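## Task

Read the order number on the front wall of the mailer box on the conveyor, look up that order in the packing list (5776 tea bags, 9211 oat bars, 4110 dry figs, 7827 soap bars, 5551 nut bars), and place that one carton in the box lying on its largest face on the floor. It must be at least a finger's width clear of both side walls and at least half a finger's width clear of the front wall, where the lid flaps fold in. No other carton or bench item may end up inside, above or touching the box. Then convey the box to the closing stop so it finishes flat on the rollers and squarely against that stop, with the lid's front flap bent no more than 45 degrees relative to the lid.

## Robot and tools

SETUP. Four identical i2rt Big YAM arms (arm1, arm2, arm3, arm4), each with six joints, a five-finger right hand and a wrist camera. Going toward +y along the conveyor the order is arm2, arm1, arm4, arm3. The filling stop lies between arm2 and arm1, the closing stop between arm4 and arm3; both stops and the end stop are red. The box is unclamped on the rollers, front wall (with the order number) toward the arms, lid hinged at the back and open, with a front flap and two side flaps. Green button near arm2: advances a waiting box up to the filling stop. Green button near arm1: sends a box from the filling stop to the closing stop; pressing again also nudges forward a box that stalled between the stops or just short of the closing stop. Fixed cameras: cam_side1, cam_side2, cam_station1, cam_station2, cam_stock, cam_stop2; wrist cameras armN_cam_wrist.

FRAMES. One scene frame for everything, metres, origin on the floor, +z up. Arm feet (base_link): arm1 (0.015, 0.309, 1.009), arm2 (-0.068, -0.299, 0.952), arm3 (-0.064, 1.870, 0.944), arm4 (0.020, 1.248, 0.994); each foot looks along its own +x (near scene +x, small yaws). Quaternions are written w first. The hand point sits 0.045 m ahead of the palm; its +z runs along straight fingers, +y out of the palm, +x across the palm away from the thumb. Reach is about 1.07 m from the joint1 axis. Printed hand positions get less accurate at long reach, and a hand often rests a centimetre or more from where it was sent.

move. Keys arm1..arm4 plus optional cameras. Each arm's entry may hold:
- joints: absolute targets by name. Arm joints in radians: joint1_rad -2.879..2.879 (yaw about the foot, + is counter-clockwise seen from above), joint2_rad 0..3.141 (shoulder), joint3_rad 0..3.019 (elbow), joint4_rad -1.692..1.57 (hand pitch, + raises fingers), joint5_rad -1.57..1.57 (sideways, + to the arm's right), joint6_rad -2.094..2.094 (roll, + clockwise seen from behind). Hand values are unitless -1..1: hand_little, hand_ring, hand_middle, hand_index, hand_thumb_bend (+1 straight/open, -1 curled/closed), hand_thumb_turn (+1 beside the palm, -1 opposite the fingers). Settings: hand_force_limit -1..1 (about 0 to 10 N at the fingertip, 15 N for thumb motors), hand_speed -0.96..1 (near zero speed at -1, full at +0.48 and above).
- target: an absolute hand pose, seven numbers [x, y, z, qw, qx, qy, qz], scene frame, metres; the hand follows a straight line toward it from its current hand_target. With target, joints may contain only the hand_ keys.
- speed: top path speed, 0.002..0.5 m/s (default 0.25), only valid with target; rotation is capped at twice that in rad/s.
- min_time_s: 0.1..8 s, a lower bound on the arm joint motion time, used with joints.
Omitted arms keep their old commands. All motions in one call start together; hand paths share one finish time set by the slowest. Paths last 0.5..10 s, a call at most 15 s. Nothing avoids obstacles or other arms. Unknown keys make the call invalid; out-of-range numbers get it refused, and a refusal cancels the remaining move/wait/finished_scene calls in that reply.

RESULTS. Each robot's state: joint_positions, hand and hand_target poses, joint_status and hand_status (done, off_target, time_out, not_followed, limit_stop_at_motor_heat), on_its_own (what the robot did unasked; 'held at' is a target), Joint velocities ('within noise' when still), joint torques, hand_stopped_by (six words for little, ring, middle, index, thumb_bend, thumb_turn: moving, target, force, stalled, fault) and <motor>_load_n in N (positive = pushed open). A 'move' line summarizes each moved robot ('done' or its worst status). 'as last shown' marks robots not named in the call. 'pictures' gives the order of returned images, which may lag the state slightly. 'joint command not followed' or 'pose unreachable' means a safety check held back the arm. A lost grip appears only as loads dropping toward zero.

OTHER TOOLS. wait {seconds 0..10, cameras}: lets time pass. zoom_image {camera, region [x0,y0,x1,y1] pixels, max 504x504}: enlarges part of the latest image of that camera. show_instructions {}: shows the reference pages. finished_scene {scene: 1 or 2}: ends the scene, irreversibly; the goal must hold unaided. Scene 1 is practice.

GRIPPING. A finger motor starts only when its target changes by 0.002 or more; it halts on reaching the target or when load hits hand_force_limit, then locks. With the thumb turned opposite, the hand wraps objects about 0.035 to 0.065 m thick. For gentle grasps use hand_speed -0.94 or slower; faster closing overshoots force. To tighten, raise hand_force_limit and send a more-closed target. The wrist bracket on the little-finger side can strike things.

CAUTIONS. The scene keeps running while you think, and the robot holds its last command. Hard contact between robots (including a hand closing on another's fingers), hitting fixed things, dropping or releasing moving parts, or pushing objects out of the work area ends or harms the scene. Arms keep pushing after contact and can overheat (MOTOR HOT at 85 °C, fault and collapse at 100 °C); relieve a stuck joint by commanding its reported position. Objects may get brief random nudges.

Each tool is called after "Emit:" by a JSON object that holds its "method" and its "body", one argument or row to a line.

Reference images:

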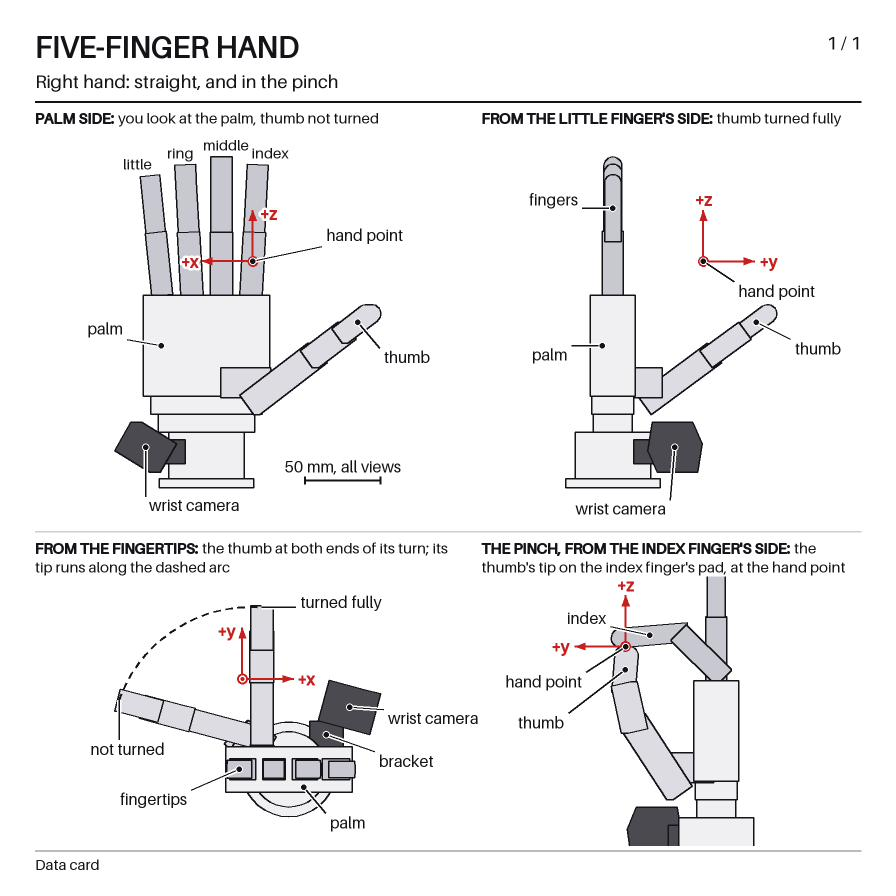

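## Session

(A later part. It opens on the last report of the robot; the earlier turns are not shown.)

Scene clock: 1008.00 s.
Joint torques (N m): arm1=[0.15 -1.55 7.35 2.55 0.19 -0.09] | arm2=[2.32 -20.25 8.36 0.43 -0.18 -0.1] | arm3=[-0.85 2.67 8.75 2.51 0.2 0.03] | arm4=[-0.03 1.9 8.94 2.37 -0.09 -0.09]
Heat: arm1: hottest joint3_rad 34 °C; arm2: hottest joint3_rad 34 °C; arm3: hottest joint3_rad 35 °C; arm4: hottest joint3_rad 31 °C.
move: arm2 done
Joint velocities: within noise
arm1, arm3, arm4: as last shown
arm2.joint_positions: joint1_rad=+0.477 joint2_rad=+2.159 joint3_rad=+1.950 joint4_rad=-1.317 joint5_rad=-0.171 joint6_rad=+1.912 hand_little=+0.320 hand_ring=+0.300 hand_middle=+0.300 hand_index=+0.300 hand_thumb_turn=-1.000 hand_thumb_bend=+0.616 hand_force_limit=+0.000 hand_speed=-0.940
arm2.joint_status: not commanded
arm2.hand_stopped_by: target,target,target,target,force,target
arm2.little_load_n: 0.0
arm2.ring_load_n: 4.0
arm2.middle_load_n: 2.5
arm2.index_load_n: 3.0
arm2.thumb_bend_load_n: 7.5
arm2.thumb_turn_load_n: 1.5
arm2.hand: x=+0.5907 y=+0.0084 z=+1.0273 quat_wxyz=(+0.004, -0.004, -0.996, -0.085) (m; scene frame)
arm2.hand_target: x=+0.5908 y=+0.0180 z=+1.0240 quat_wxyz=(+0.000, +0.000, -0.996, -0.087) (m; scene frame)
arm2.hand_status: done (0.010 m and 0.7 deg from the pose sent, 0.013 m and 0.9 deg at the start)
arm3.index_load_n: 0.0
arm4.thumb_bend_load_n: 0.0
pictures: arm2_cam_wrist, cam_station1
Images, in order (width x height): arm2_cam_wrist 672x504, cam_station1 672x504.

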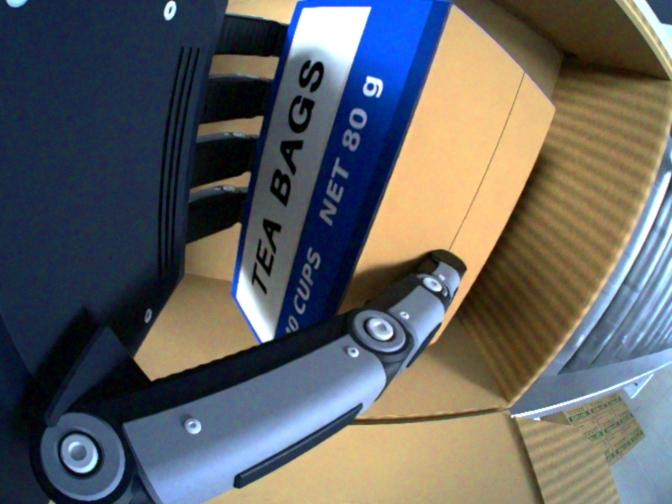

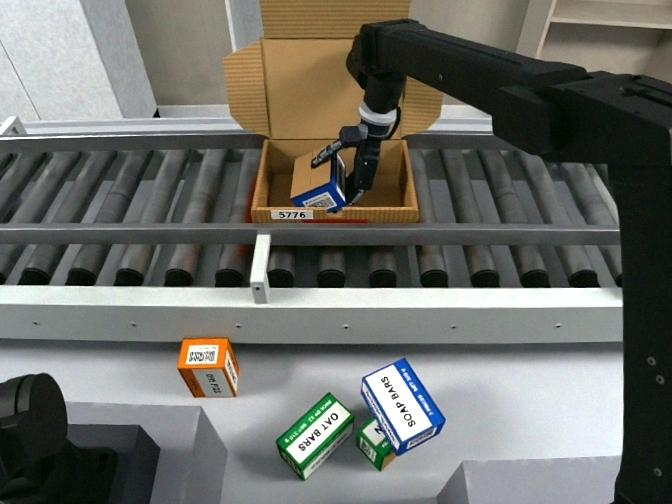

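Emit:
{"method": "move", "body": {
  "arm2": {"target": [0.591, 0.018, 1.016, 0, 0, -0.9962, -0.0872], "speed": 0.03},
  "cameras": ["arm2_cam_wrist", "cam_station1"]
}}

Emit:
{"method": "zoom_image", "body": {
  "camera": "cam_station1",
  "region": [220, 20, 470, 240]
}}

Scene clock: 1019.30 s.
Joint torques (N m): arm1=[0.21 -1.55 7.35 2.52 0.19 -0.09] | arm2=[2.32 -19.78 7.86 0.46 -0.13 -0.09] | arm3=[-0.79 2.43 8.76 2.51 0.2 0.03] | arm4=[0.09 1.9 8.96 2.35 -0.1 -0.16]
Heat: arm1: hottest joint3_rad 33 °C; arm2: hottest joint3_rad 34 °C; arm3: hottest joint3_rad 35 °C; arm4: hottest joint3_rad 31 °C.
move: arm2 off_target
Joint velocities: within noise
arm1.joint_positions: joint1_rad=+0.290 joint2_rad=+0.697 joint3_rad=+1.401 joint4_rad=-1.164 joint5_rad=+0.126 joint6_rad=+0.011 hand_little=+0.650 hand_ring=+0.650 hand_middle=+0.650 hand_index=+0.650 hand_thumb_turn=+1.000 hand_thumb_bend=+1.000 hand_force_limit=+0.000 hand_speed=+0.000
arm1.joint_status: not commanded
arm1.hand_stopped_by: target,target,target,target,target,target
arm1.little_load_n: 0.0
arm1.ring_load_n: 0.0
arm1.middle_load_n: 0.0
arm1.index_load_n: 0.0
arm1.thumb_bend_load_n: 0.0
arm1.thumb_turn_load_n: 0.0
arm1.hand: x=+0.2847 y=+0.4003 z=+1.5066 quat_wxyz=(-0.398, +0.665, -0.530, +0.345) (m; scene frame)
arm1.hand_target: x=+0.2895 y=+0.4035 z=+1.5058 quat_wxyz=(-0.401, +0.667, -0.522, +0.349) (m; scene frame)
arm1.hand_status: not commanded
arm2.joint_positions: joint1_rad=+0.477 joint2_rad=+2.159 joint3_rad=+1.943 joint4_rad=-1.300 joint5_rad=-0.173 joint6_rad=+1.912 hand_little=+0.320 hand_ring=+0.300 hand_middle=+0.300 hand_index=+0.300 hand_thumb_turn=-1.000 hand_thumb_bend=+0.616 hand_force_limit=+0.000 hand_speed=-0.940
arm2.joint_status: not commanded
arm2.hand_stopped_by: target,target,target,target,force,target
arm2.little_load_n: 0.0
arm2.ring_load_n: 4.5
arm2.middle_load_n: 2.0
arm2.index_load_n: 1.5
arm2.thumb_bend_load_n: 7.5
arm2.thumb_turn_load_n: 0.5
arm2.hand: x=+0.5926 y=+0.0092 z=+1.0255 quat_wxyz=(-0.001, -0.004, -0.996, -0.087) (m; scene frame)
arm2.hand_target: x=+0.5907 y=+0.0179 z=+1.0160 quat_wxyz=(+0.000, +0.000, -0.996, -0.087) (m; scene frame)
arm2.hand_status: off_target (0.013 m and 0.4 deg from the pose sent, 0.015 m and 0.7 deg at the start)
arm3, arm4: as last shown
arm3.index_load_n: -0.5
pictures: arm2_cam_wrist, cam_station1
Images, in order (width x height): arm2_cam_wrist 672x504, cam_station1 672x504.

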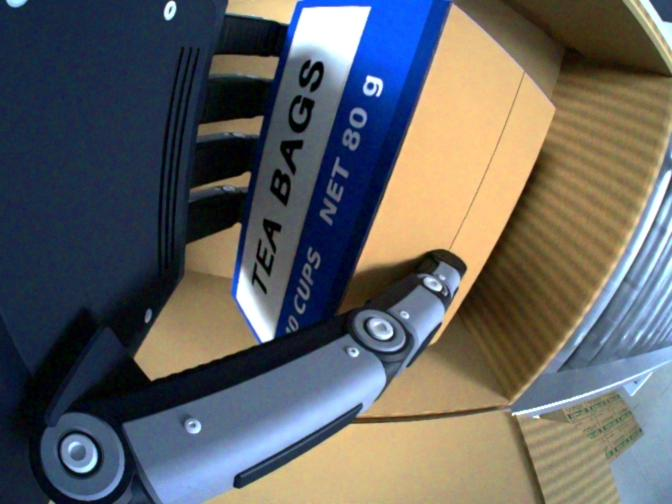

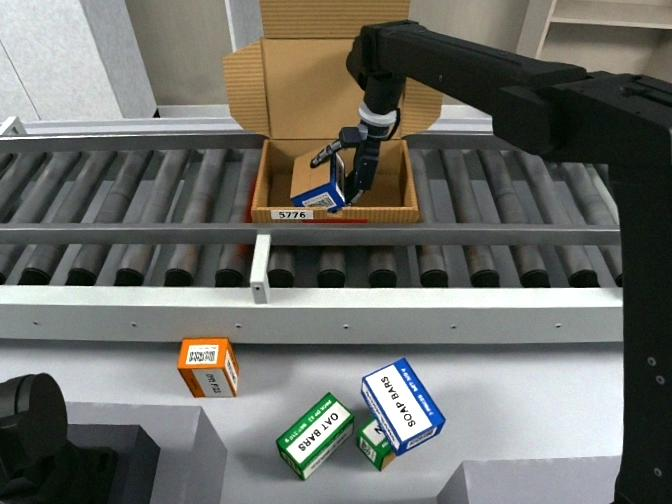

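Scaled by 2.016 from the camera's 672x504 image, which has a finer 960x720 frame.

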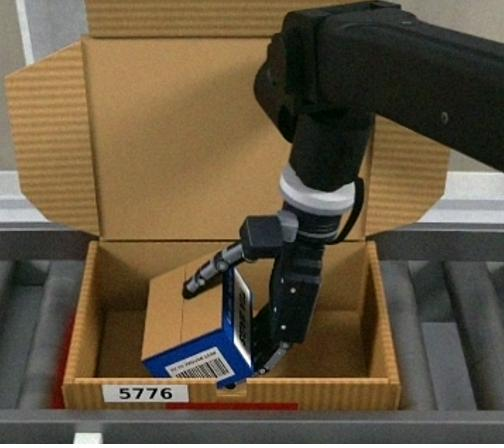

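Emit:
{"method": "move", "body": {
  "arm2": {"target": [0.590, 0.018, 1.024, 0, 0, -0.9962, -0.0872], "speed": 0.05, "joints": {"hand_thumb_bend": 1.0, "hand_speed": -0.6}}
}}

Emit:
{"method": "move", "body": {
  "arm2": {"target": [0.590, -0.038, 1.026, 0, 0, -0.9962, -0.0872], "speed": 0.07},
  "cameras": ["arm2_cam_wrist", "cam_station1"]
}}

Emit:
{"method": "zoom_image", "body": {
  "camera": "cam_station1",
  "region": [220, 20, 470, 240]
}}

Scene clock: 1031.03 s.
Joint torques (N m): arm1=[0.21 -1.55 7.34 2.55 0.19 -0.09] | arm2=[2.37 -20.6 8.84 -0.1 -0.15 -0.09] | arm3=[-0.85 2.49 8.73 2.5 0.2 0.02] | arm4=[0.09 1.61 8.92 2.33 -0.06 -0.12]
Heat: arm1: hottest joint3_rad 33 °C; arm2: hottest joint3_rad 33 °C; arm3: hottest joint3_rad 35 °C; arm4: hottest joint3_rad 31 °C.
move: arm2 done
Joint velocities: within noise
arm1: as last shown
arm2.joint_positions: joint1_rad=+0.477 joint2_rad=+2.160 joint3_rad=+1.940 joint4_rad=-1.299 joint5_rad=-0.172 joint6_rad=+1.912 hand_little=+0.320 hand_ring=+0.300 hand_middle=+0.300 hand_index=+0.300 hand_thumb_turn=-1.000 hand_thumb_bend=+1.000 hand_force_limit=+0.000 hand_speed=-0.600
arm2.joint_status: all done
arm2.hand_stopped_by: target,target,target,target,target,target
arm2.little_load_n: 0.0
arm2.ring_load_n: 1.0
arm2.middle_load_n: 0.0
arm2.index_load_n: 0.0
arm2.thumb_bend_load_n: 0.0
arm2.thumb_turn_load_n: 0.0
arm2.hand: x=+0.5918 y=+0.0088 z=+1.0239 quat_wxyz=(+0.001, -0.004, -0.996, -0.086) (m; scene frame)
arm2.hand_target: x=+0.5900 y=+0.0180 z=+1.0242 quat_wxyz=(+0.000, +0.000, -0.996, -0.087) (m; scene frame)
arm2.hand_status: done (0.009 m and 0.5 deg from the pose sent, 0.009 m and 0.5 deg at the start)
arm3.joint_positions: joint1_rad=-0.067 joint2_rad=+0.610 joint3_rad=+1.457 joint4_rad=-1.341 joint5_rad=+0.031 joint6_rad=-1.053 hand_little=+1.000 hand_ring=+1.000 hand_middle=+1.000 hand_index=+1.000 hand_thumb_turn=+1.000 hand_thumb_bend=+1.000 hand_force_limit=+0.000 hand_speed=-0.800
arm3.joint_status: not commanded
arm3.hand_stopped_by: target,target,target,target,target,target
arm3.little_load_n: 0.0
arm3.ring_load_n: 0.0
arm3.middle_load_n: 0.0
arm3.index_load_n: 0.0
arm3.thumb_bend_load_n: 0.0
arm3.thumb_turn_load_n: 0.0
arm3.hand: x=+0.1340 y=+1.7960 z=+1.4588 quat_wxyz=(-0.076, +0.805, -0.292, +0.511) (m; scene frame)
arm3.hand_target: x=+0.1319 y=+1.7964 z=+1.4675 quat_wxyz=(-0.078, +0.799, -0.290, +0.520) (m; scene frame)
arm3.hand_status: not commanded
arm4.joint_positions: joint1_rad=+0.003 joint2_rad=+0.613 joint3_rad=+1.365 joint4_rad=-1.248 joint5_rad=-0.172 joint6_rad=-1.167 hand_little=+1.000 hand_ring=+1.000 hand_middle=+1.000 hand_index=+1.000 hand_thumb_turn=+1.000 hand_thumb_bend=+1.000 hand_force_limit=+0.000 hand_speed=-0.800
arm4.joint_status: not commanded
arm4.hand_stopped_by: target,target,target,target,target,target
arm4.little_load_n: 0.0
arm4.ring_load_n: 0.0
arm4.middle_load_n: 0.0
arm4.index_load_n: 0.0
arm4.thumb_bend_load_n: 0.0
arm4.thumb_turn_load_n: 0.0
arm4.hand: x=+0.2612 y=+1.2615 z=+1.4847 quat_wxyz=(-0.192, +0.851, -0.091, +0.480) (m; scene frame)
arm4.hand_target: x=+0.2600 y=+1.2615 z=+1.4951 quat_wxyz=(-0.194, +0.845, -0.089, +0.490) (m; scene frame)
arm4.hand_status: not commanded
pictures: none

Scene clock: 1032.50 s.
Joint torques (N m): arm1=[0.21 -1.49 7.35 2.52 0.19 -0.09] | arm2=[0.09 -22.48 7.32 0.12 0.09 -0.21] | arm3=[-0.85 2.43 8.73 2.51 0.2 0.03] | arm4=[0.5 1.79 9.11 2.35 -0.05 -0.15]
Heat: arm1: hottest joint3_rad 33 °C; arm2: hottest joint3_rad 33 °C; arm3: hottest joint3_rad 35 °C; arm4: hottest joint3_rad 31 °C.
move: arm2 off_target
Joint velocities: within noise
arm1, arm3, arm4: as last shown
arm1.thumb_turn_load_n: -0.5
arm2.joint_positions: joint1_rad=+0.428 joint2_rad=+2.140 joint3_rad=+1.880 joint4_rad=-1.294 joint5_rad=-0.183 joint6_rad=+1.842 hand_little=+0.320 hand_ring=+0.300 hand_middle=+0.300 hand_index=+0.300 hand_thumb_turn=-1.000 hand_thumb_bend=+1.000 hand_force_limit=+0.000 hand_speed=-0.600
arm2.joint_status: not commanded
arm2.hand_stopped_by: target,target,target,target,target,target
arm2.little_load_n: 0.0
arm2.ring_load_n: 1.0
arm2.middle_load_n: -2.5
arm2.index_load_n: 0.0
arm2.thumb_bend_load_n: 0.0
arm2.thumb_turn_load_n: 0.0
arm2.hand: x=+0.5844 y=-0.0249 z=+1.0141 quat_wxyz=(+0.013, +0.005, -0.996, -0.087) (m; scene frame)
arm2.hand_target: x=+0.5899 y=-0.0379 z=+1.0258 quat_wxyz=(+0.000, +0.000, -0.996, -0.087) (m; scene frame)
arm2.hand_status: off_target (0.019 m and 1.6 deg from the pose sent, 0.047 m and 0.5 deg at the start)
pictures: arm2_cam_wrist, cam_station1
Images, in order (width x height): arm2_cam_wrist 672x504, cam_station1 672x504.

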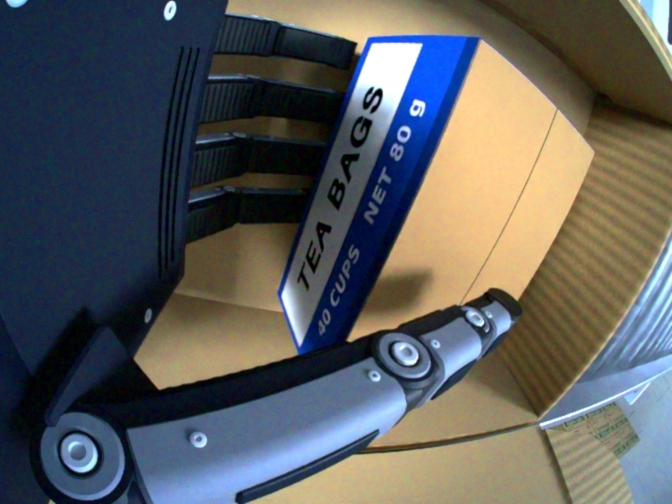

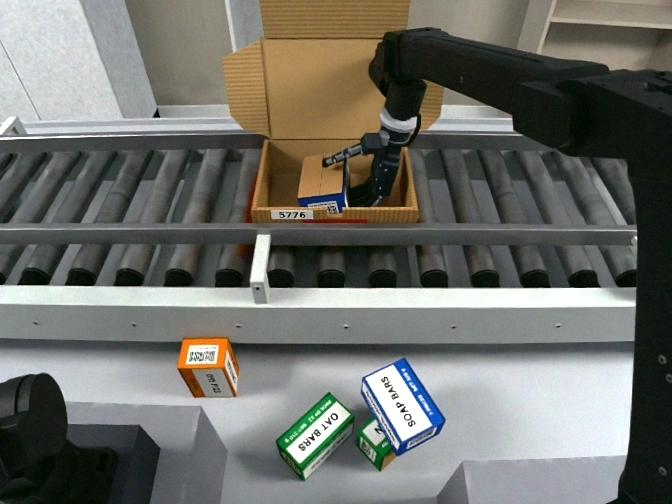

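Scaled by 2.016 from the camera's 672x504 image, which has a finer 960x720 frame.

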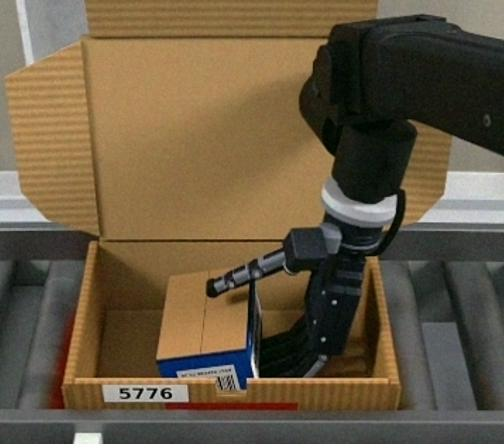

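Emit:
{"method": "move", "body": {
  "arm2": {"target": [0.592, -0.060, 1.040, 0, 0, -0.9962, -0.0872], "speed": 0.07},
  "cameras": ["arm2_cam_wrist", "cam_station1"]
}}

Emit:
{"method": "zoom_image", "body": {
  "camera": "cam_station1",
  "region": [220, 20, 470, 240]
}}

Scene clock: 1041.03 s.
Joint torques (N m): arm1=[0.21 -1.49 7.34 2.55 0.19 -0.09] | arm2=[0.21 -23.59 8.02 -0.66 -0.09 -0.2] | arm3=[-0.67 2.43 8.76 2.5 0.21 0.03] | arm4=[-0.09 1.49 8.92 2.36 -0.11 -0.13]
Heat: arm1: hottest joint3_rad 33 °C; arm2: hottest joint3_rad 32 °C; arm3: hottest joint3_rad 35 °C; arm4: hottest joint3_rad 31 °C.
move: arm2 off_target
Joint velocities: within noise
arm1, arm3, arm4: as last shown
arm2.joint_positions: joint1_rad=+0.392 joint2_rad=+2.136 joint3_rad=+1.880 joint4_rad=-1.303 joint5_rad=-0.179 joint6_rad=+1.809 hand_little=+0.320 hand_ring=+0.300 hand_middle=+0.300 hand_index=+0.300 hand_thumb_turn=-1.000 hand_thumb_bend=+1.000 hand_force_limit=+0.000 hand_speed=-0.600
arm2.joint_status: not commanded
arm2.hand_stopped_by: target,target,target,target,target,target
arm2.little_load_n: 0.5
arm2.ring_load_n: 0.0
arm2.middle_load_n: 0.0
arm2.index_load_n: 0.0
arm2.thumb_bend_load_n: 0.0
arm2.thumb_turn_load_n: 0.0
arm2.hand: x=+0.5900 y=-0.0489 z=+1.0161 quat_wxyz=(+0.012, +0.003, -0.996, -0.085) (m; scene frame)
arm2.hand_target: x=+0.5920 y=-0.0599 z=+1.0394 quat_wxyz=(+0.000, +0.000, -0.996, -0.087) (m; scene frame)
arm2.hand_status: off_target (0.026 m and 1.5 deg from the pose sent, 0.044 m and 1.6 deg at the start)
pictures: arm2_cam_wrist, cam_station1
Images, in order (width x height): arm2_cam_wrist 672x504, cam_station1 672x504.

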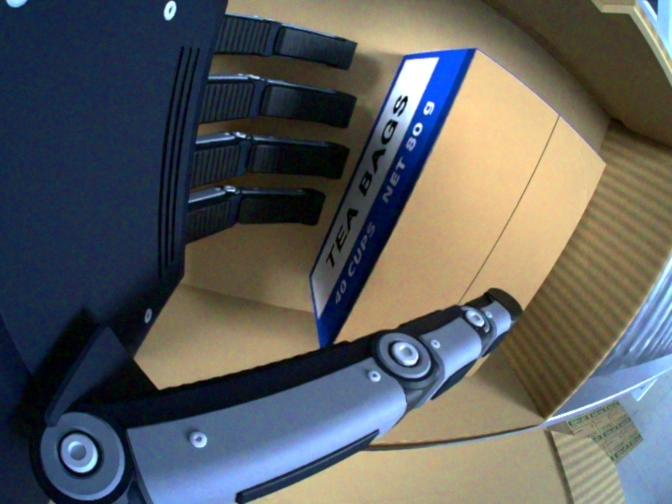

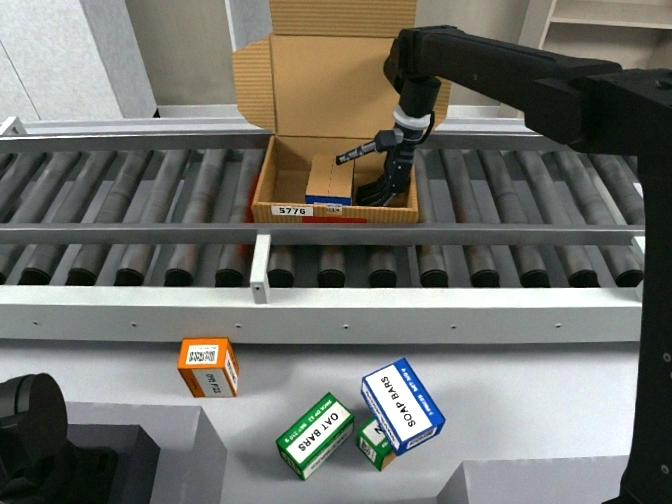

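Scaled by 2.016 from the camera's 672x504 image, which has a finer 960x720 frame.

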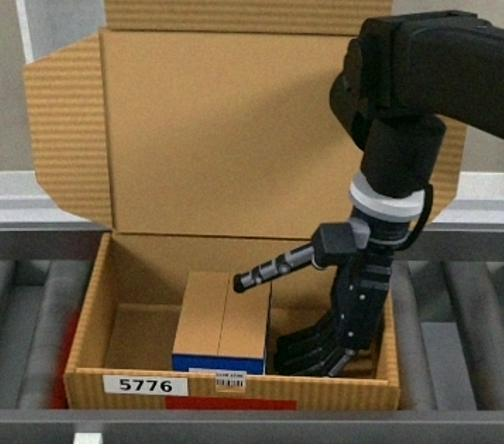

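Emit:
{"method": "move", "body": {
  "arm2": {"target": [0.588, -0.045, 1.12, 0, 0, -0.9962, -0.0872], "speed": 0.1}
}}

Emit:
{"method": "move", "body": {
  "arm2": {"target": [0.57, -0.05, 1.22, 0, 0, -0.9962, -0.0872], "speed": 0.15},
  "cameras": ["arm2_cam_wrist", "cam_station1", "cam_side1"]
}}

Emit:
{"method": "zoom_image", "body": {
  "camera": "cam_station1",
  "region": [220, 20, 470, 240]
}}

Emit:
{"method": "zoom_image", "body": {
  "camera": "arm2_cam_wrist",
  "region": [200, 0, 600, 400]
}}

Scene clock: 1052.40 s.
Joint torques (N m): arm1=[0.15 -1.55 7.34 2.52 0.19 -0.09] | arm2=[1.85 -22.07 13.49 -0.58 -0.1 -0.06] | arm3=[-0.79 2.55 8.76 2.51 0.2 0.02] | arm4=[0.5 1.73 8.95 2.28 -0.08 -0.14]
Heat: arm1: hottest joint3_rad 33 °C; arm2: hottest joint3_rad 32 °C; arm3: hottest joint3_rad 35 °C; arm4: hottest joint3_rad 31 °C.
move: arm2 off_target
Joint velocities: within noise
arm1, arm3, arm4: as last shown
arm1.thumb_turn_load_n: 0.0
arm2.joint_positions: joint1_rad=+0.392 joint2_rad=+2.084 joint3_rad=+1.974 joint4_rad=-1.486 joint5_rad=-0.179 joint6_rad=+1.816 hand_little=+0.320 hand_ring=+0.300 hand_middle=+0.300 hand_index=+0.300 hand_thumb_turn=-1.000 hand_thumb_bend=+1.000 hand_force_limit=+0.000 hand_speed=-0.600
arm2.joint_status: not commanded
arm2.hand_stopped_by: target,target,target,target,target,target
arm2.little_load_n: 0.0
arm2.ring_load_n: 0.5
arm2.middle_load_n: 0.0
arm2.index_load_n: 0.0
arm2.thumb_bend_load_n: 0.0
arm2.thumb_turn_load_n: 0.0
arm2.hand: x=+0.5757 y=-0.0522 z=+1.0819 quat_wxyz=(+0.031, -0.002, -0.996, -0.080) (m; scene frame)
arm2.hand_target: x=+0.5863 y=-0.0456 z=+1.1201 quat_wxyz=(+0.000, +0.000, -0.996, -0.088) (m; scene frame)
arm2.hand_status: off_target (0.041 m and 3.6 deg from the pose sent, 0.104 m and 1.5 deg at the start)
pictures: none

Scene clock: 1053.73 s.
Joint torques (N m): arm1=[0.26 -1.67 7.34 2.54 0.19 -0.09] | arm2=[1.73 -21.3 13.49 -0.79 -0.15 -0.07] | arm3=[-0.79 2.55 8.76 2.5 0.2 0.02] | arm4=[-0.09 1.49 8.94 2.29 -0.11 -0.16]
Heat: arm1: hottest joint3_rad 33 °C; arm2: hottest joint3_rad 32 °C; arm3: hottest joint3_rad 35 °C; arm4: hottest joint3_rad 31 °C.
move: arm2 off_target
Joint velocities: within noise
arm1, arm3, arm4: as last shown
arm1.ring_load_n: -0.5
arm2.joint_positions: joint1_rad=+0.392 joint2_rad=+2.029 joint3_rad=+2.152 joint4_rad=-1.696 joint5_rad=-0.179 joint6_rad=+1.818 hand_little=+0.320 hand_ring=+0.300 hand_middle=+0.300 hand_index=+0.300 hand_thumb_turn=-1.000 hand_thumb_bend=+1.000 hand_force_limit=+0.000 hand_speed=-0.600
arm2.joint_status: not commanded
arm2.hand_stopped_by: target,target,target,target,target,target
arm2.little_load_n: 0.0
arm2.ring_load_n: 0.0
arm2.middle_load_n: 0.0
arm2.index_load_n: 0.0
arm2.thumb_bend_load_n: 0.0
arm2.thumb_turn_load_n: 0.0
arm2.hand: x=+0.5644 y=-0.0543 z=+1.1854 quat_wxyz=(+0.019, -0.002, -0.996, -0.083) (m; scene frame)
arm2.hand_target: x=+0.5684 y=-0.0505 z=+1.2195 quat_wxyz=(-0.009, -0.001, -0.996, -0.091) (m; scene frame)
arm2.hand_status: off_target (0.035 m and 2.2 deg from the pose sent, 0.138 m and 3.7 deg at the start; a joint's target at an end of its range on 19 of 40 steps)
pictures: arm2_cam_wrist, cam_side1, cam_station1
Images, in order (width x height): arm2_cam_wrist 672x504, cam_side1 672x504, cam_station1 672x504.

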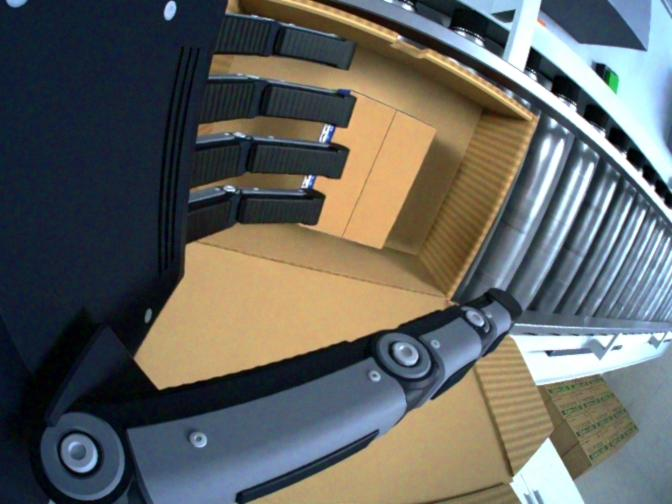

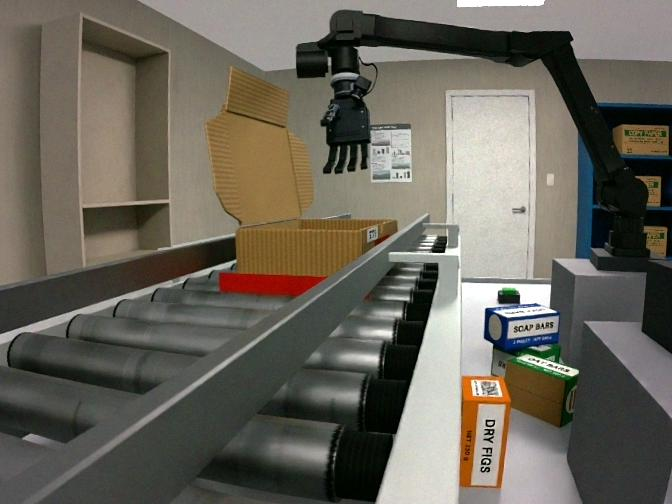

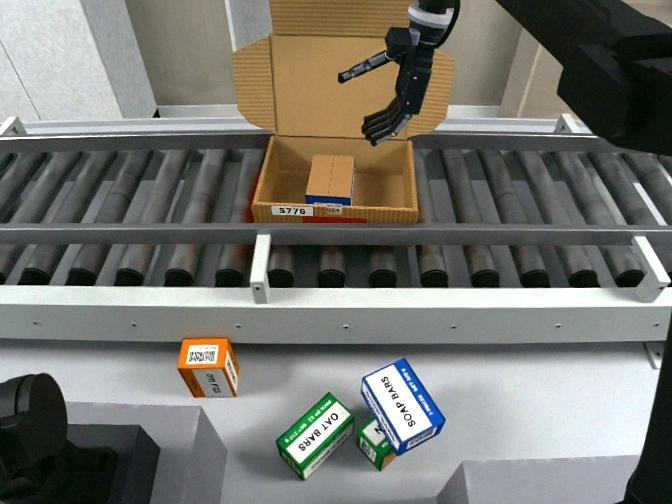

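Scaled by 2.016 from the camera's 672x504 image, which has a finer 960x720 frame.

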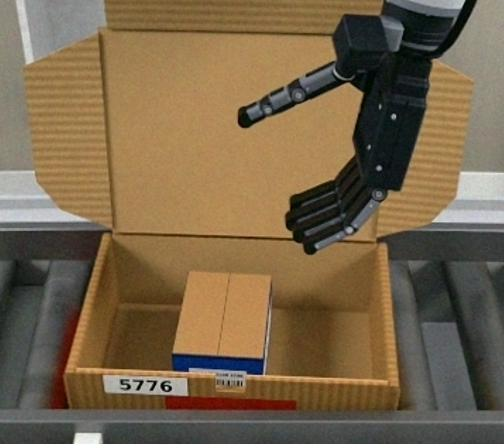

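Scaled by 1.260 from the camera's 672x504 image, which has a finer 960x720 frame.

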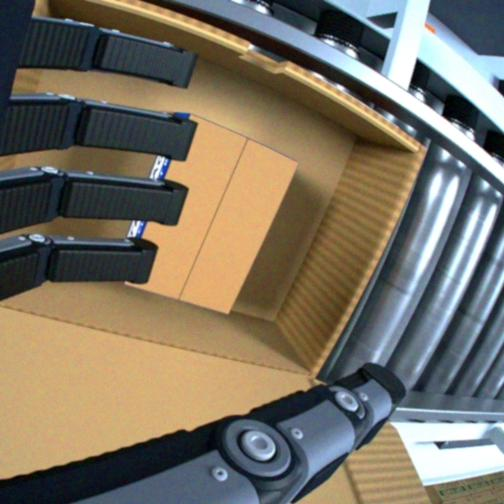

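Emit:
{"method": "move", "body": {
  "arm1": {"target": [0.15, 0.56, 1.05, 0, 0.9272, -0.3746, 0], "speed": 0.3, "joints": {"hand_little": 1.0, "hand_ring": 1.0, "hand_middle": 1.0, "hand_index": 1.0}},
  "arm2": {"target": [0.42, -0.1, 1.30, 0.0053, 0.3007, -0.9536, -0.0167], "speed": 0.25}
}}

Emit:
{"method": "move", "body": {
  "arm1": {"target": [0.133, 0.60, 0.90, 0, 0.9272, -0.3746, 0], "speed": 0.2},
  "arm2": {"joints": {"joint1_rad": 0.172, "joint2_rad": 0.7, "joint3_rad": 1.378, "joint4_rad": -1.204, "joint5_rad": 0.031, "joint6_rad": 0.3}, "min_time_s": 2.5},
  "cameras": ["arm1_cam_wrist", "cam_station1", "cam_stock"]
}}

Emit:
{"method": "zoom_image", "body": {
  "camera": "cam_station1",
  "region": [220, 20, 470, 240]
}}

Scene clock: 1102.10 s.
Joint torques (N m): arm1=[0.38 -10.87 7.23 0.25 -0.03 0.11] | arm2=[0.73 -15.91 8.34 -0.49 0.03 -0.24] | arm3=[-0.79 2.49 8.76 2.52 0.2 0.03] | arm4=[0.15 1.55 8.9 2.3 -0.08 -0.14]
Heat: arm1: hottest joint3_rad 32 °C; arm2: hottest joint3_rad 36 °C; arm3: hottest joint3_rad 35 °C; arm4: hottest joint3_rad 31 °C.
move: arm1 done; arm2 off_target
Joint velocities: within noise
arm1.joint_positions: joint1_rad=+0.911 joint2_rad=+1.371 joint3_rad=+0.808 joint4_rad=-1.016 joint5_rad=+0.013 joint6_rad=+0.139 hand_little=+1.000 hand_ring=+1.000 hand_middle=+1.000 hand_index=+1.000 hand_thumb_turn=+1.000 hand_thumb_bend=+1.000 hand_force_limit=+0.000 hand_speed=+0.000
arm1.joint_status: all done
arm1.hand_stopped_by: target,target,target,target,target,target
arm1.little_load_n: 0.0
arm1.ring_load_n: 0.0
arm1.middle_load_n: 0.0
arm1.index_load_n: 0.0
arm1.thumb_bend_load_n: 0.0
arm1.thumb_turn_load_n: 0.0
arm1.hand: x=+0.1509 y=+0.5553 z=+1.0527 quat_wxyz=(+0.003, +0.927, -0.375, +0.001) (m; scene frame)
arm1.hand_target: x=+0.1499 y=+0.5598 z=+1.0500 quat_wxyz=(+0.000, +0.927, -0.375, +0.000) (m; scene frame)
arm1.hand_status: done (0.006 m and 0.4 deg from the pose sent, 0.502 m and 70.8 deg at the start)
arm2.joint_positions: joint1_rad=+0.392 joint2_rad=+1.652 joint3_rad=+1.900 joint4_rad=-1.696 joint5_rad=-0.067 joint6_rad=+1.217 hand_little=+0.320 hand_ring=+0.300 hand_middle=+0.300 hand_index=+0.300 hand_thumb_turn=-1.000 hand_thumb_bend=+1.000 hand_force_limit=+0.000 hand_speed=-0.600
arm2.joint_status: not commanded
arm2.hand_stopped_by: target,target,target,target,target,target
arm2.little_load_n: 0.5
arm2.ring_load_n: 0.0
arm2.middle_load_n: 0.0
arm2.index_load_n: 0.0
arm2.thumb_bend_load_n: -0.5
arm2.thumb_turn_load_n: 0.0
arm2.hand: x=+0.4261 y=-0.0924 z=+1.2896 quat_wxyz=(-0.065, +0.295, -0.953, -0.026) (m; scene frame)
arm2.hand_target: x=+0.4199 y=-0.0999 z=+1.2992 quat_wxyz=(-0.069, +0.294, -0.953, -0.024) (m; scene frame)
arm2.hand_status: off_target (0.014 m and 8.2 deg from the pose sent, 0.190 m and 36.0 deg at the start; a joint's target at an end of its range on 87 of 90 steps)
arm3, arm4: as last shown
pictures: none

Scene clock: 1105.33 s.
Joint torques (N m): arm1=[0.21 -13.74 4.82 0.28 -0.06 0.13] | arm2=[0.56 0.97 8.05 1.98 0.11 -0.22] | arm3=[-0.73 2.49 8.75 2.52 0.21 0.02] | arm4=[0.21 1.9 8.95 2.36 -0.09 -0.11]
Heat: arm1: hottest joint3_rad 32 °C; arm2: hottest joint3_rad 36 °C; arm3: hottest joint3_rad 35 °C; arm4: hottest joint3_rad 31 °C.
move: arm1 done; arm2 done
Joint velocities: within noise
arm1.joint_positions: joint1_rad=+1.010 joint2_rad=+1.767 joint3_rad=+0.741 joint4_rad=-0.553 joint5_rad=+0.013 joint6_rad=+0.234 hand_little=+1.000 hand_ring=+1.000 hand_middle=+1.000 hand_index=+1.000 hand_thumb_turn=+1.000 hand_thumb_bend=+1.000 hand_force_limit=+0.000 hand_speed=+0.000
arm1.joint_status: not commanded
arm1.hand_stopped_by: target,target,target,target,target,target
arm1.little_load_n: 0.0
arm1.ring_load_n: 0.0
arm1.middle_load_n: 0.0
arm1.index_load_n: 0.0
arm1.thumb_bend_load_n: 0.0
arm1.thumb_turn_load_n: 0.0
arm1.hand: x=+0.1347 y=+0.5954 z=+0.9039 quat_wxyz=(+0.002, +0.928, -0.373, +0.001) (m; scene frame)
arm1.hand_target: x=+0.1329 y=+0.5999 z=+0.9001 quat_wxyz=(+0.000, +0.927, -0.374, +0.000) (m; scene frame)
arm1.hand_status: done (0.006 m and 0.3 deg from the pose sent, 0.160 m and 0.4 deg at the start)
arm2.joint_positions: joint1_rad=+0.187 joint2_rad=+0.699 joint3_rad=+1.379 joint4_rad=-1.229 joint5_rad=+0.029 joint6_rad=+0.308 hand_little=+0.320 hand_ring=+0.300 hand_middle=+0.300 hand_index=+0.300 hand_thumb_turn=-1.000 hand_thumb_bend=+1.000 hand_force_limit=+0.000 hand_speed=-0.600
arm2.joint_status: all done
arm2.hand_stopped_by: target,target,target,target,target,target
arm2.little_load_n: 0.0
arm2.ring_load_n: 0.0
arm2.middle_load_n: 0.5
arm2.index_load_n: 0.0
arm2.thumb_bend_load_n: 0.0
arm2.thumb_turn_load_n: 0.0
arm2.hand: x=+0.2052 y=-0.2440 z=+1.4380 quat_wxyz=(-0.393, +0.523, -0.696, +0.295) (m; scene frame)
arm2.hand_target: x=+0.2104 y=-0.2487 z=+1.4419 quat_wxyz=(-0.398, +0.517, -0.694, +0.306) (m; scene frame)
arm2.hand_status: not commanded
arm3, arm4: as last shown
pictures: arm1_cam_wrist, cam_station1, cam_stock
Images, in order (width x height): arm1_cam_wrist 672x504, cam_station1 672x504, cam_stock 672x504.

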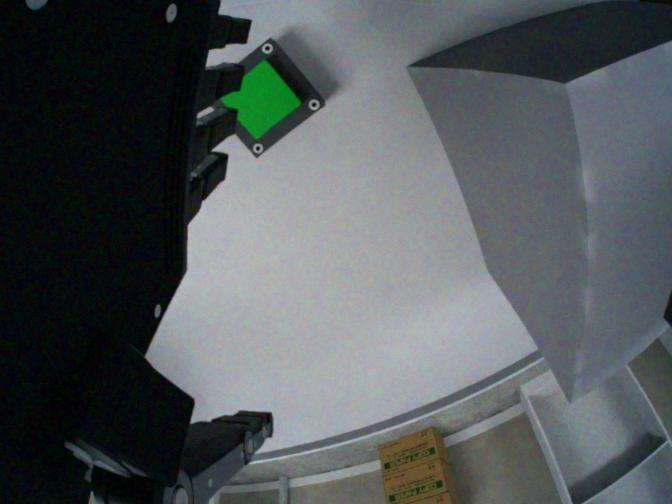

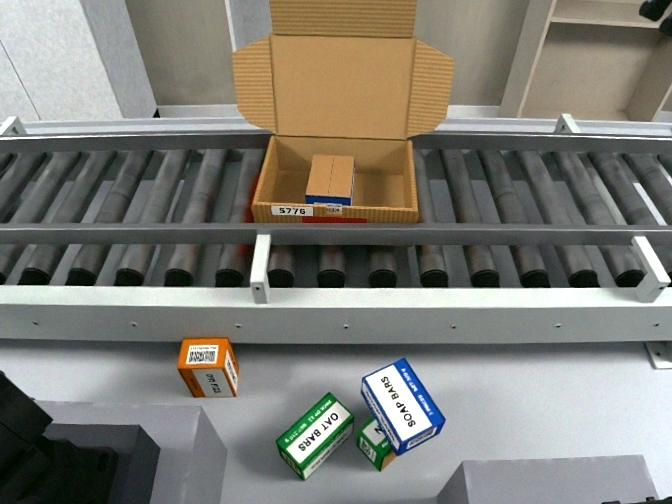

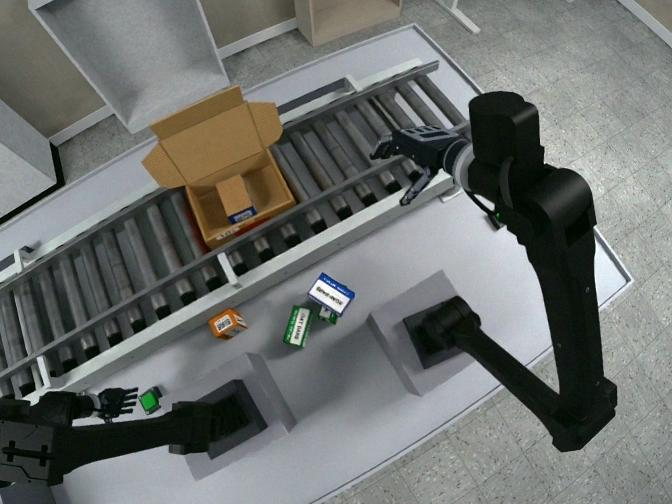

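Scaled by 2.016 from the camera's 672x504 image, which has a finer 960x720 frame.

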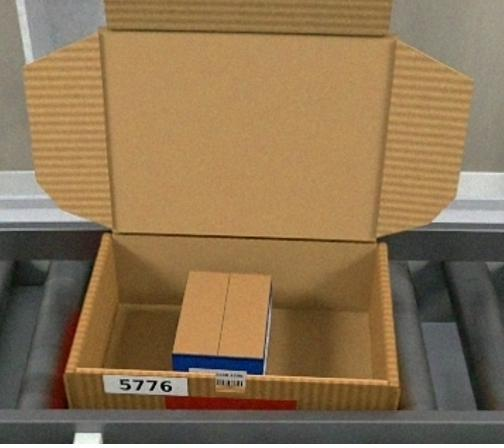

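Emit:
{"method": "move", "body": {
  "arm1": {"target": [0.144, 0.596, 0.85, 0, 0.9272, -0.3746, 0], "speed": 0.12},
  "cameras": ["arm1_cam_wrist"]
}}

Emit:
{"method": "zoom_image", "body": {
  "camera": "arm1_cam_wrist",
  "region": [160, 0, 360, 220]
}}

Scene clock: 1118.03 s.
Joint torques (N m): arm1=[-1.14 -14.62 4.08 0.25 -0.05 -0.09] | arm2=[0.5 0.97 8.05 1.98 0.11 -0.22] | arm3=[-0.79 2.49 8.76 2.5 0.21 0.03] | arm4=[0.03 1.79 9.01 2.3 -0.06 -0.15]
Heat: arm1: hottest joint3_rad 31 °C; arm2: hottest joint3_rad 35 °C; arm3: hottest joint3_rad 35 °C; arm4: hottest joint3_rad 31 °C.
move: arm1 done
Joint velocities: arm1=[within noise] | arm2=[within noise] | arm3=[within noise] | arm4=[-0.005 -0.015 -0.002 -0.007 -0.198 -0.022]
arm1.joint_positions: joint1_rad=+0.994 joint2_rad=+1.914 joint3_rad=+0.741 joint4_rad=-0.409 joint5_rad=+0.013 joint6_rad=+0.224 hand_little=+1.000 hand_ring=+1.000 hand_middle=+1.000 hand_index=+1.000 hand_thumb_turn=+1.000 hand_thumb_bend=+1.000 hand_force_limit=+0.000 hand_speed=+0.000
arm1.joint_status: not commanded
arm1.hand_stopped_by: target,target,target,target,target,target
arm1.little_load_n: 0.0
arm1.ring_load_n: 0.0
arm1.middle_load_n: -0.5
arm1.index_load_n: 0.0
arm1.thumb_bend_load_n: 0.0
arm1.thumb_turn_load_n: -0.5
arm1.hand: x=+0.1391 y=+0.5931 z=+0.8539 quat_wxyz=(+0.004, +0.927, -0.376, +0.001) (m; scene frame)
arm1.hand_target: x=+0.1439 y=+0.5959 z=+0.8501 quat_wxyz=(+0.000, +0.927, -0.375, +0.000) (m; scene frame)
arm1.hand_status: done (0.007 m and 0.5 deg from the pose sent, 0.055 m and 0.3 deg at the start)
arm2, arm3, arm4: as last shown
arm2.middle_load_n: 0.0
arm2.hand: x=+0.2051 y=-0.2440 z=+1.4380 quat_wxyz=(-0.393, +0.523, -0.696, +0.296) (m; scene frame)
arm2.hand_target: x=+0.2105 y=-0.2487 z=+1.4419 quat_wxyz=(-0.398, +0.517, -0.694, +0.306) (m; scene frame)
pictures: arm1_cam_wrist
Images, in order (width x height): arm1_cam_wrist 672x504.

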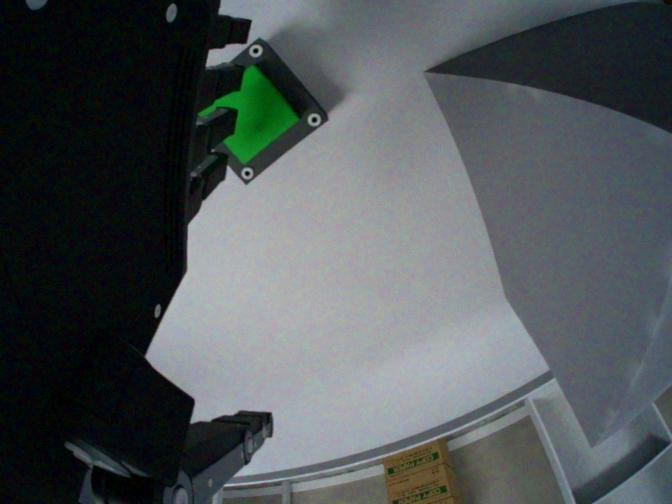

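Scaled by 2.291 from the camera's 672x504 image, which has a finer 960x720 frame.

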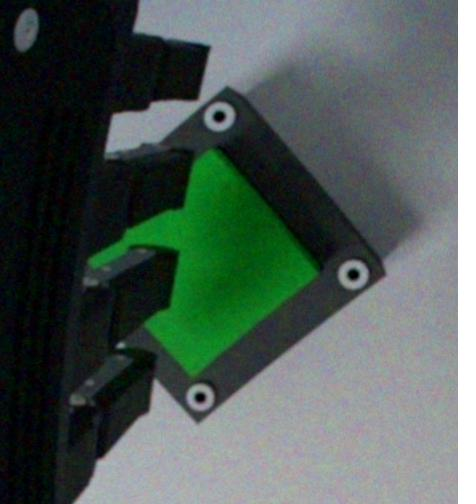

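Emit:
{"method": "move", "body": {
  "arm1": {"target": [0.142, 0.598, 0.826, 0, 0.9272, -0.3746, 0], "speed": 0.06}
}}

Emit:
{"method": "move", "body": {
  "arm1": {"target": [0.142, 0.598, 0.806, 0, 0.9272, -0.3746, 0], "speed": 0.03},
  "cameras": ["arm1_cam_wrist", "cam_station1", "cam_side1"]
}}

Scene clock: 1125.87 s.
Joint torques (N m): arm1=[-0.62 -14.45 4.22 0.43 -0.06 -0.02] | arm2=[0.56 0.97 8.03 1.96 0.11 -0.22] | arm3=[-0.79 2.49 8.73 2.51 0.21 0.02] | arm4=[-0.15 2.02 8.99 2.41 -0.08 -0.13]
Heat: arm1: hottest joint3_rad 30 °C; arm2: hottest joint3_rad 34 °C; arm3: hottest joint3_rad 35 °C; arm4: hottest joint3_rad 31 °C.
move: arm1 off_target
Joint velocities: within noise
arm1.joint_positions: joint1_rad=+0.994 joint2_rad=+1.982 joint3_rad=+0.741 joint4_rad=-0.348 joint5_rad=+0.013 joint6_rad=+0.224 hand_little=+1.000 hand_ring=+1.000 hand_middle=+1.000 hand_index=+1.000 hand_thumb_turn=+1.000 hand_thumb_bend=+1.000 hand_force_limit=+0.000 hand_speed=+0.000
arm1.joint_status: not commanded
arm1.hand_stopped_by: target,target,target,target,target,target
arm1.little_load_n: 0.0
arm1.ring_load_n: 0.0
arm1.middle_load_n: -0.5
arm1.index_load_n: 0.0
arm1.thumb_bend_load_n: 0.0
arm1.thumb_turn_load_n: 0.0
arm1.hand: x=+0.1369 y=+0.5899 z=+0.8315 quat_wxyz=(+0.008, +0.927, -0.376, +0.000) (m; scene frame)
arm1.hand_target: x=+0.1418 y=+0.5978 z=+0.8263 quat_wxyz=(+0.000, +0.927, -0.375, +0.000) (m; scene frame)
arm1.hand_status: off_target (0.011 m and 0.9 deg from the pose sent, 0.028 m and 0.5 deg at the start)
arm2: as last shown
arm3.joint_positions: joint1_rad=-0.067 joint2_rad=+0.610 joint3_rad=+1.457 joint4_rad=-1.341 joint5_rad=+0.031 joint6_rad=-1.053 hand_little=+1.000 hand_ring=+1.000 hand_middle=+1.000 hand_index=+1.000 hand_thumb_turn=+1.000 hand_thumb_bend=+1.000 hand_force_limit=+0.000 hand_speed=-0.800
arm3.joint_status: not commanded
arm3.hand_stopped_by: target,target,target,target,target,target
arm3.little_load_n: 0.0
arm3.ring_load_n: 0.0
arm3.middle_load_n: 0.0
arm3.index_load_n: 0.0
arm3.thumb_bend_load_n: 0.0
arm3.thumb_turn_load_n: 0.0
arm3.hand: x=+0.1340 y=+1.7960 z=+1.4588 quat_wxyz=(-0.076, +0.805, -0.292, +0.511) (m; scene frame)
arm3.hand_target: x=+0.1319 y=+1.7964 z=+1.4675 quat_wxyz=(-0.078, +0.799, -0.290, +0.520) (m; scene frame)
arm3.hand_status: not commanded
arm4.joint_positions: joint1_rad=+0.003 joint2_rad=+0.613 joint3_rad=+1.365 joint4_rad=-1.248 joint5_rad=-0.172 joint6_rad=-1.167 hand_little=+1.000 hand_ring=+1.000 hand_middle=+1.000 hand_index=+1.000 hand_thumb_turn=+1.000 hand_thumb_bend=+1.000 hand_force_limit=+0.000 hand_speed=-0.800
arm4.joint_status: not commanded
arm4.hand_stopped_by: target,target,target,target,target,target
arm4.little_load_n: 0.0
arm4.ring_load_n: 0.0
arm4.middle_load_n: 0.0
arm4.index_load_n: -0.5
arm4.thumb_bend_load_n: 0.0
arm4.thumb_turn_load_n: 0.0
arm4.hand: x=+0.2612 y=+1.2615 z=+1.4847 quat_wxyz=(-0.192, +0.851, -0.091, +0.480) (m; scene frame)
arm4.hand_target: x=+0.2600 y=+1.2615 z=+1.4951 quat_wxyz=(-0.194, +0.845, -0.089, +0.490) (m; scene frame)
arm4.hand_status: not commanded
pictures: none

Scene clock: 1127.03 s.
Joint torques (N m): arm1=[-0.73 -11.58 4.57 1.4 -0.05 -0.03] | arm2=[0.56 0.97 8.03 1.98 0.11 -0.22] | arm3=[-0.73 2.55 8.75 2.5 0.2 0.03] | arm4=[-0.26 1.79 9.03 2.3 -0.1 -0.17]
Heat: arm1: hottest joint3_rad 30 °C; arm2: hottest joint3_rad 34 °C; arm3: hottest joint3_rad 35 °C; arm4: hottest joint3_rad 31 °C.
move: arm1 off_target
Joint velocities: within noise
arm1.joint_positions: joint1_rad=+0.994 joint2_rad=+2.006 joint3_rad=+0.741 joint4_rad=-0.321 joint5_rad=+0.013 joint6_rad=+0.224 hand_little=+1.000 hand_ring=+1.000 hand_middle=+1.000 hand_index=+1.000 hand_thumb_turn=+1.000 hand_thumb_bend=+1.000 hand_force_limit=+0.000 hand_speed=+0.000
arm1.joint_status: not commanded
arm1.hand_stopped_by: target,target,target,target,target,target
arm1.little_load_n: 0.0
arm1.ring_load_n: 0.0
arm1.middle_load_n: -3.0
arm1.index_load_n: 0.0
arm1.thumb_bend_load_n: 0.0
arm1.thumb_turn_load_n: 0.0
arm1.hand: x=+0.1368 y=+0.5899 z=+0.8231 quat_wxyz=(+0.006, +0.927, -0.376, +0.000) (m; scene frame)
arm1.hand_target: x=+0.1416 y=+0.5972 z=+0.8072 quat_wxyz=(+0.000, +0.927, -0.375, +0.000) (m; scene frame)
arm1.hand_status: off_target (0.020 m and 0.7 deg from the pose sent, 0.027 m and 0.9 deg at the start)
arm2, arm3, arm4: as last shown
arm3.ring_load_n: 0.5
arm4.index_load_n: 0.0
pictures: arm1_cam_wrist, cam_side1, cam_station1
Images, in order (width x height): arm1_cam_wrist 672x504, cam_side1 672x504, cam_station1 672x504.

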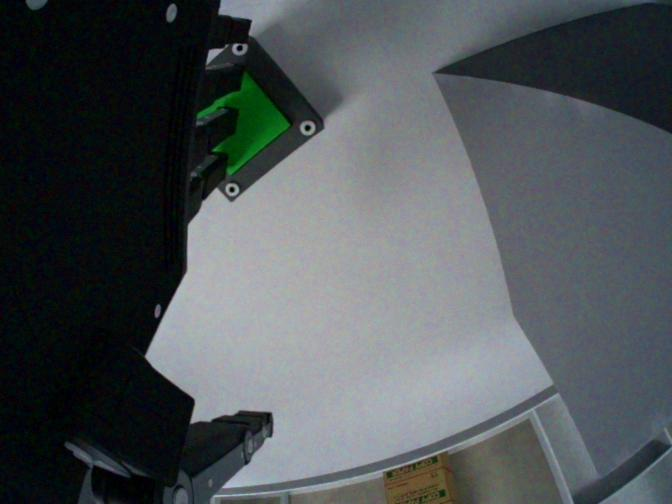

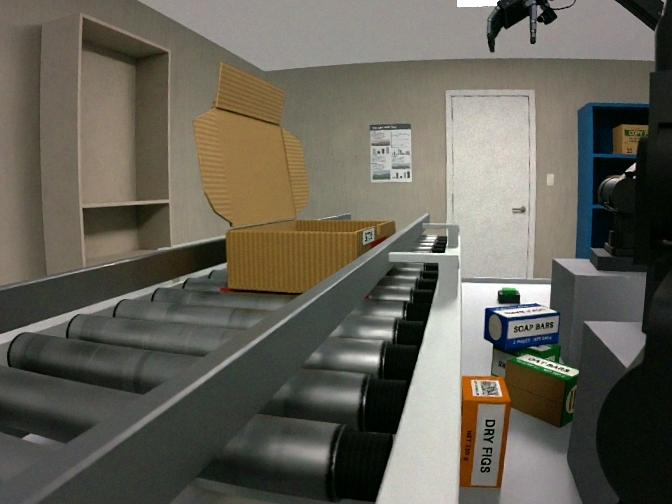

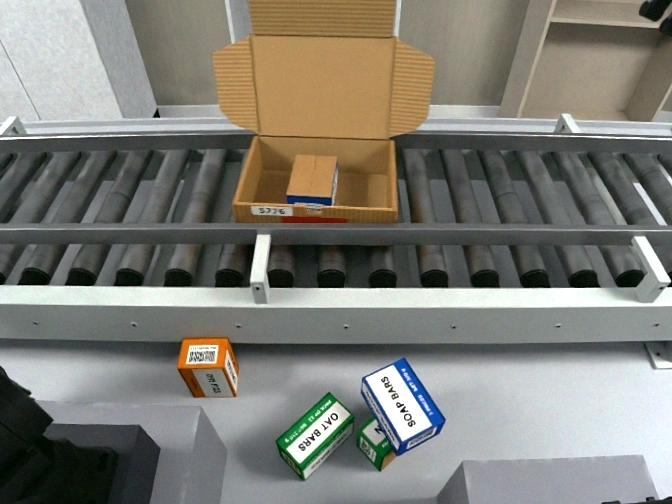

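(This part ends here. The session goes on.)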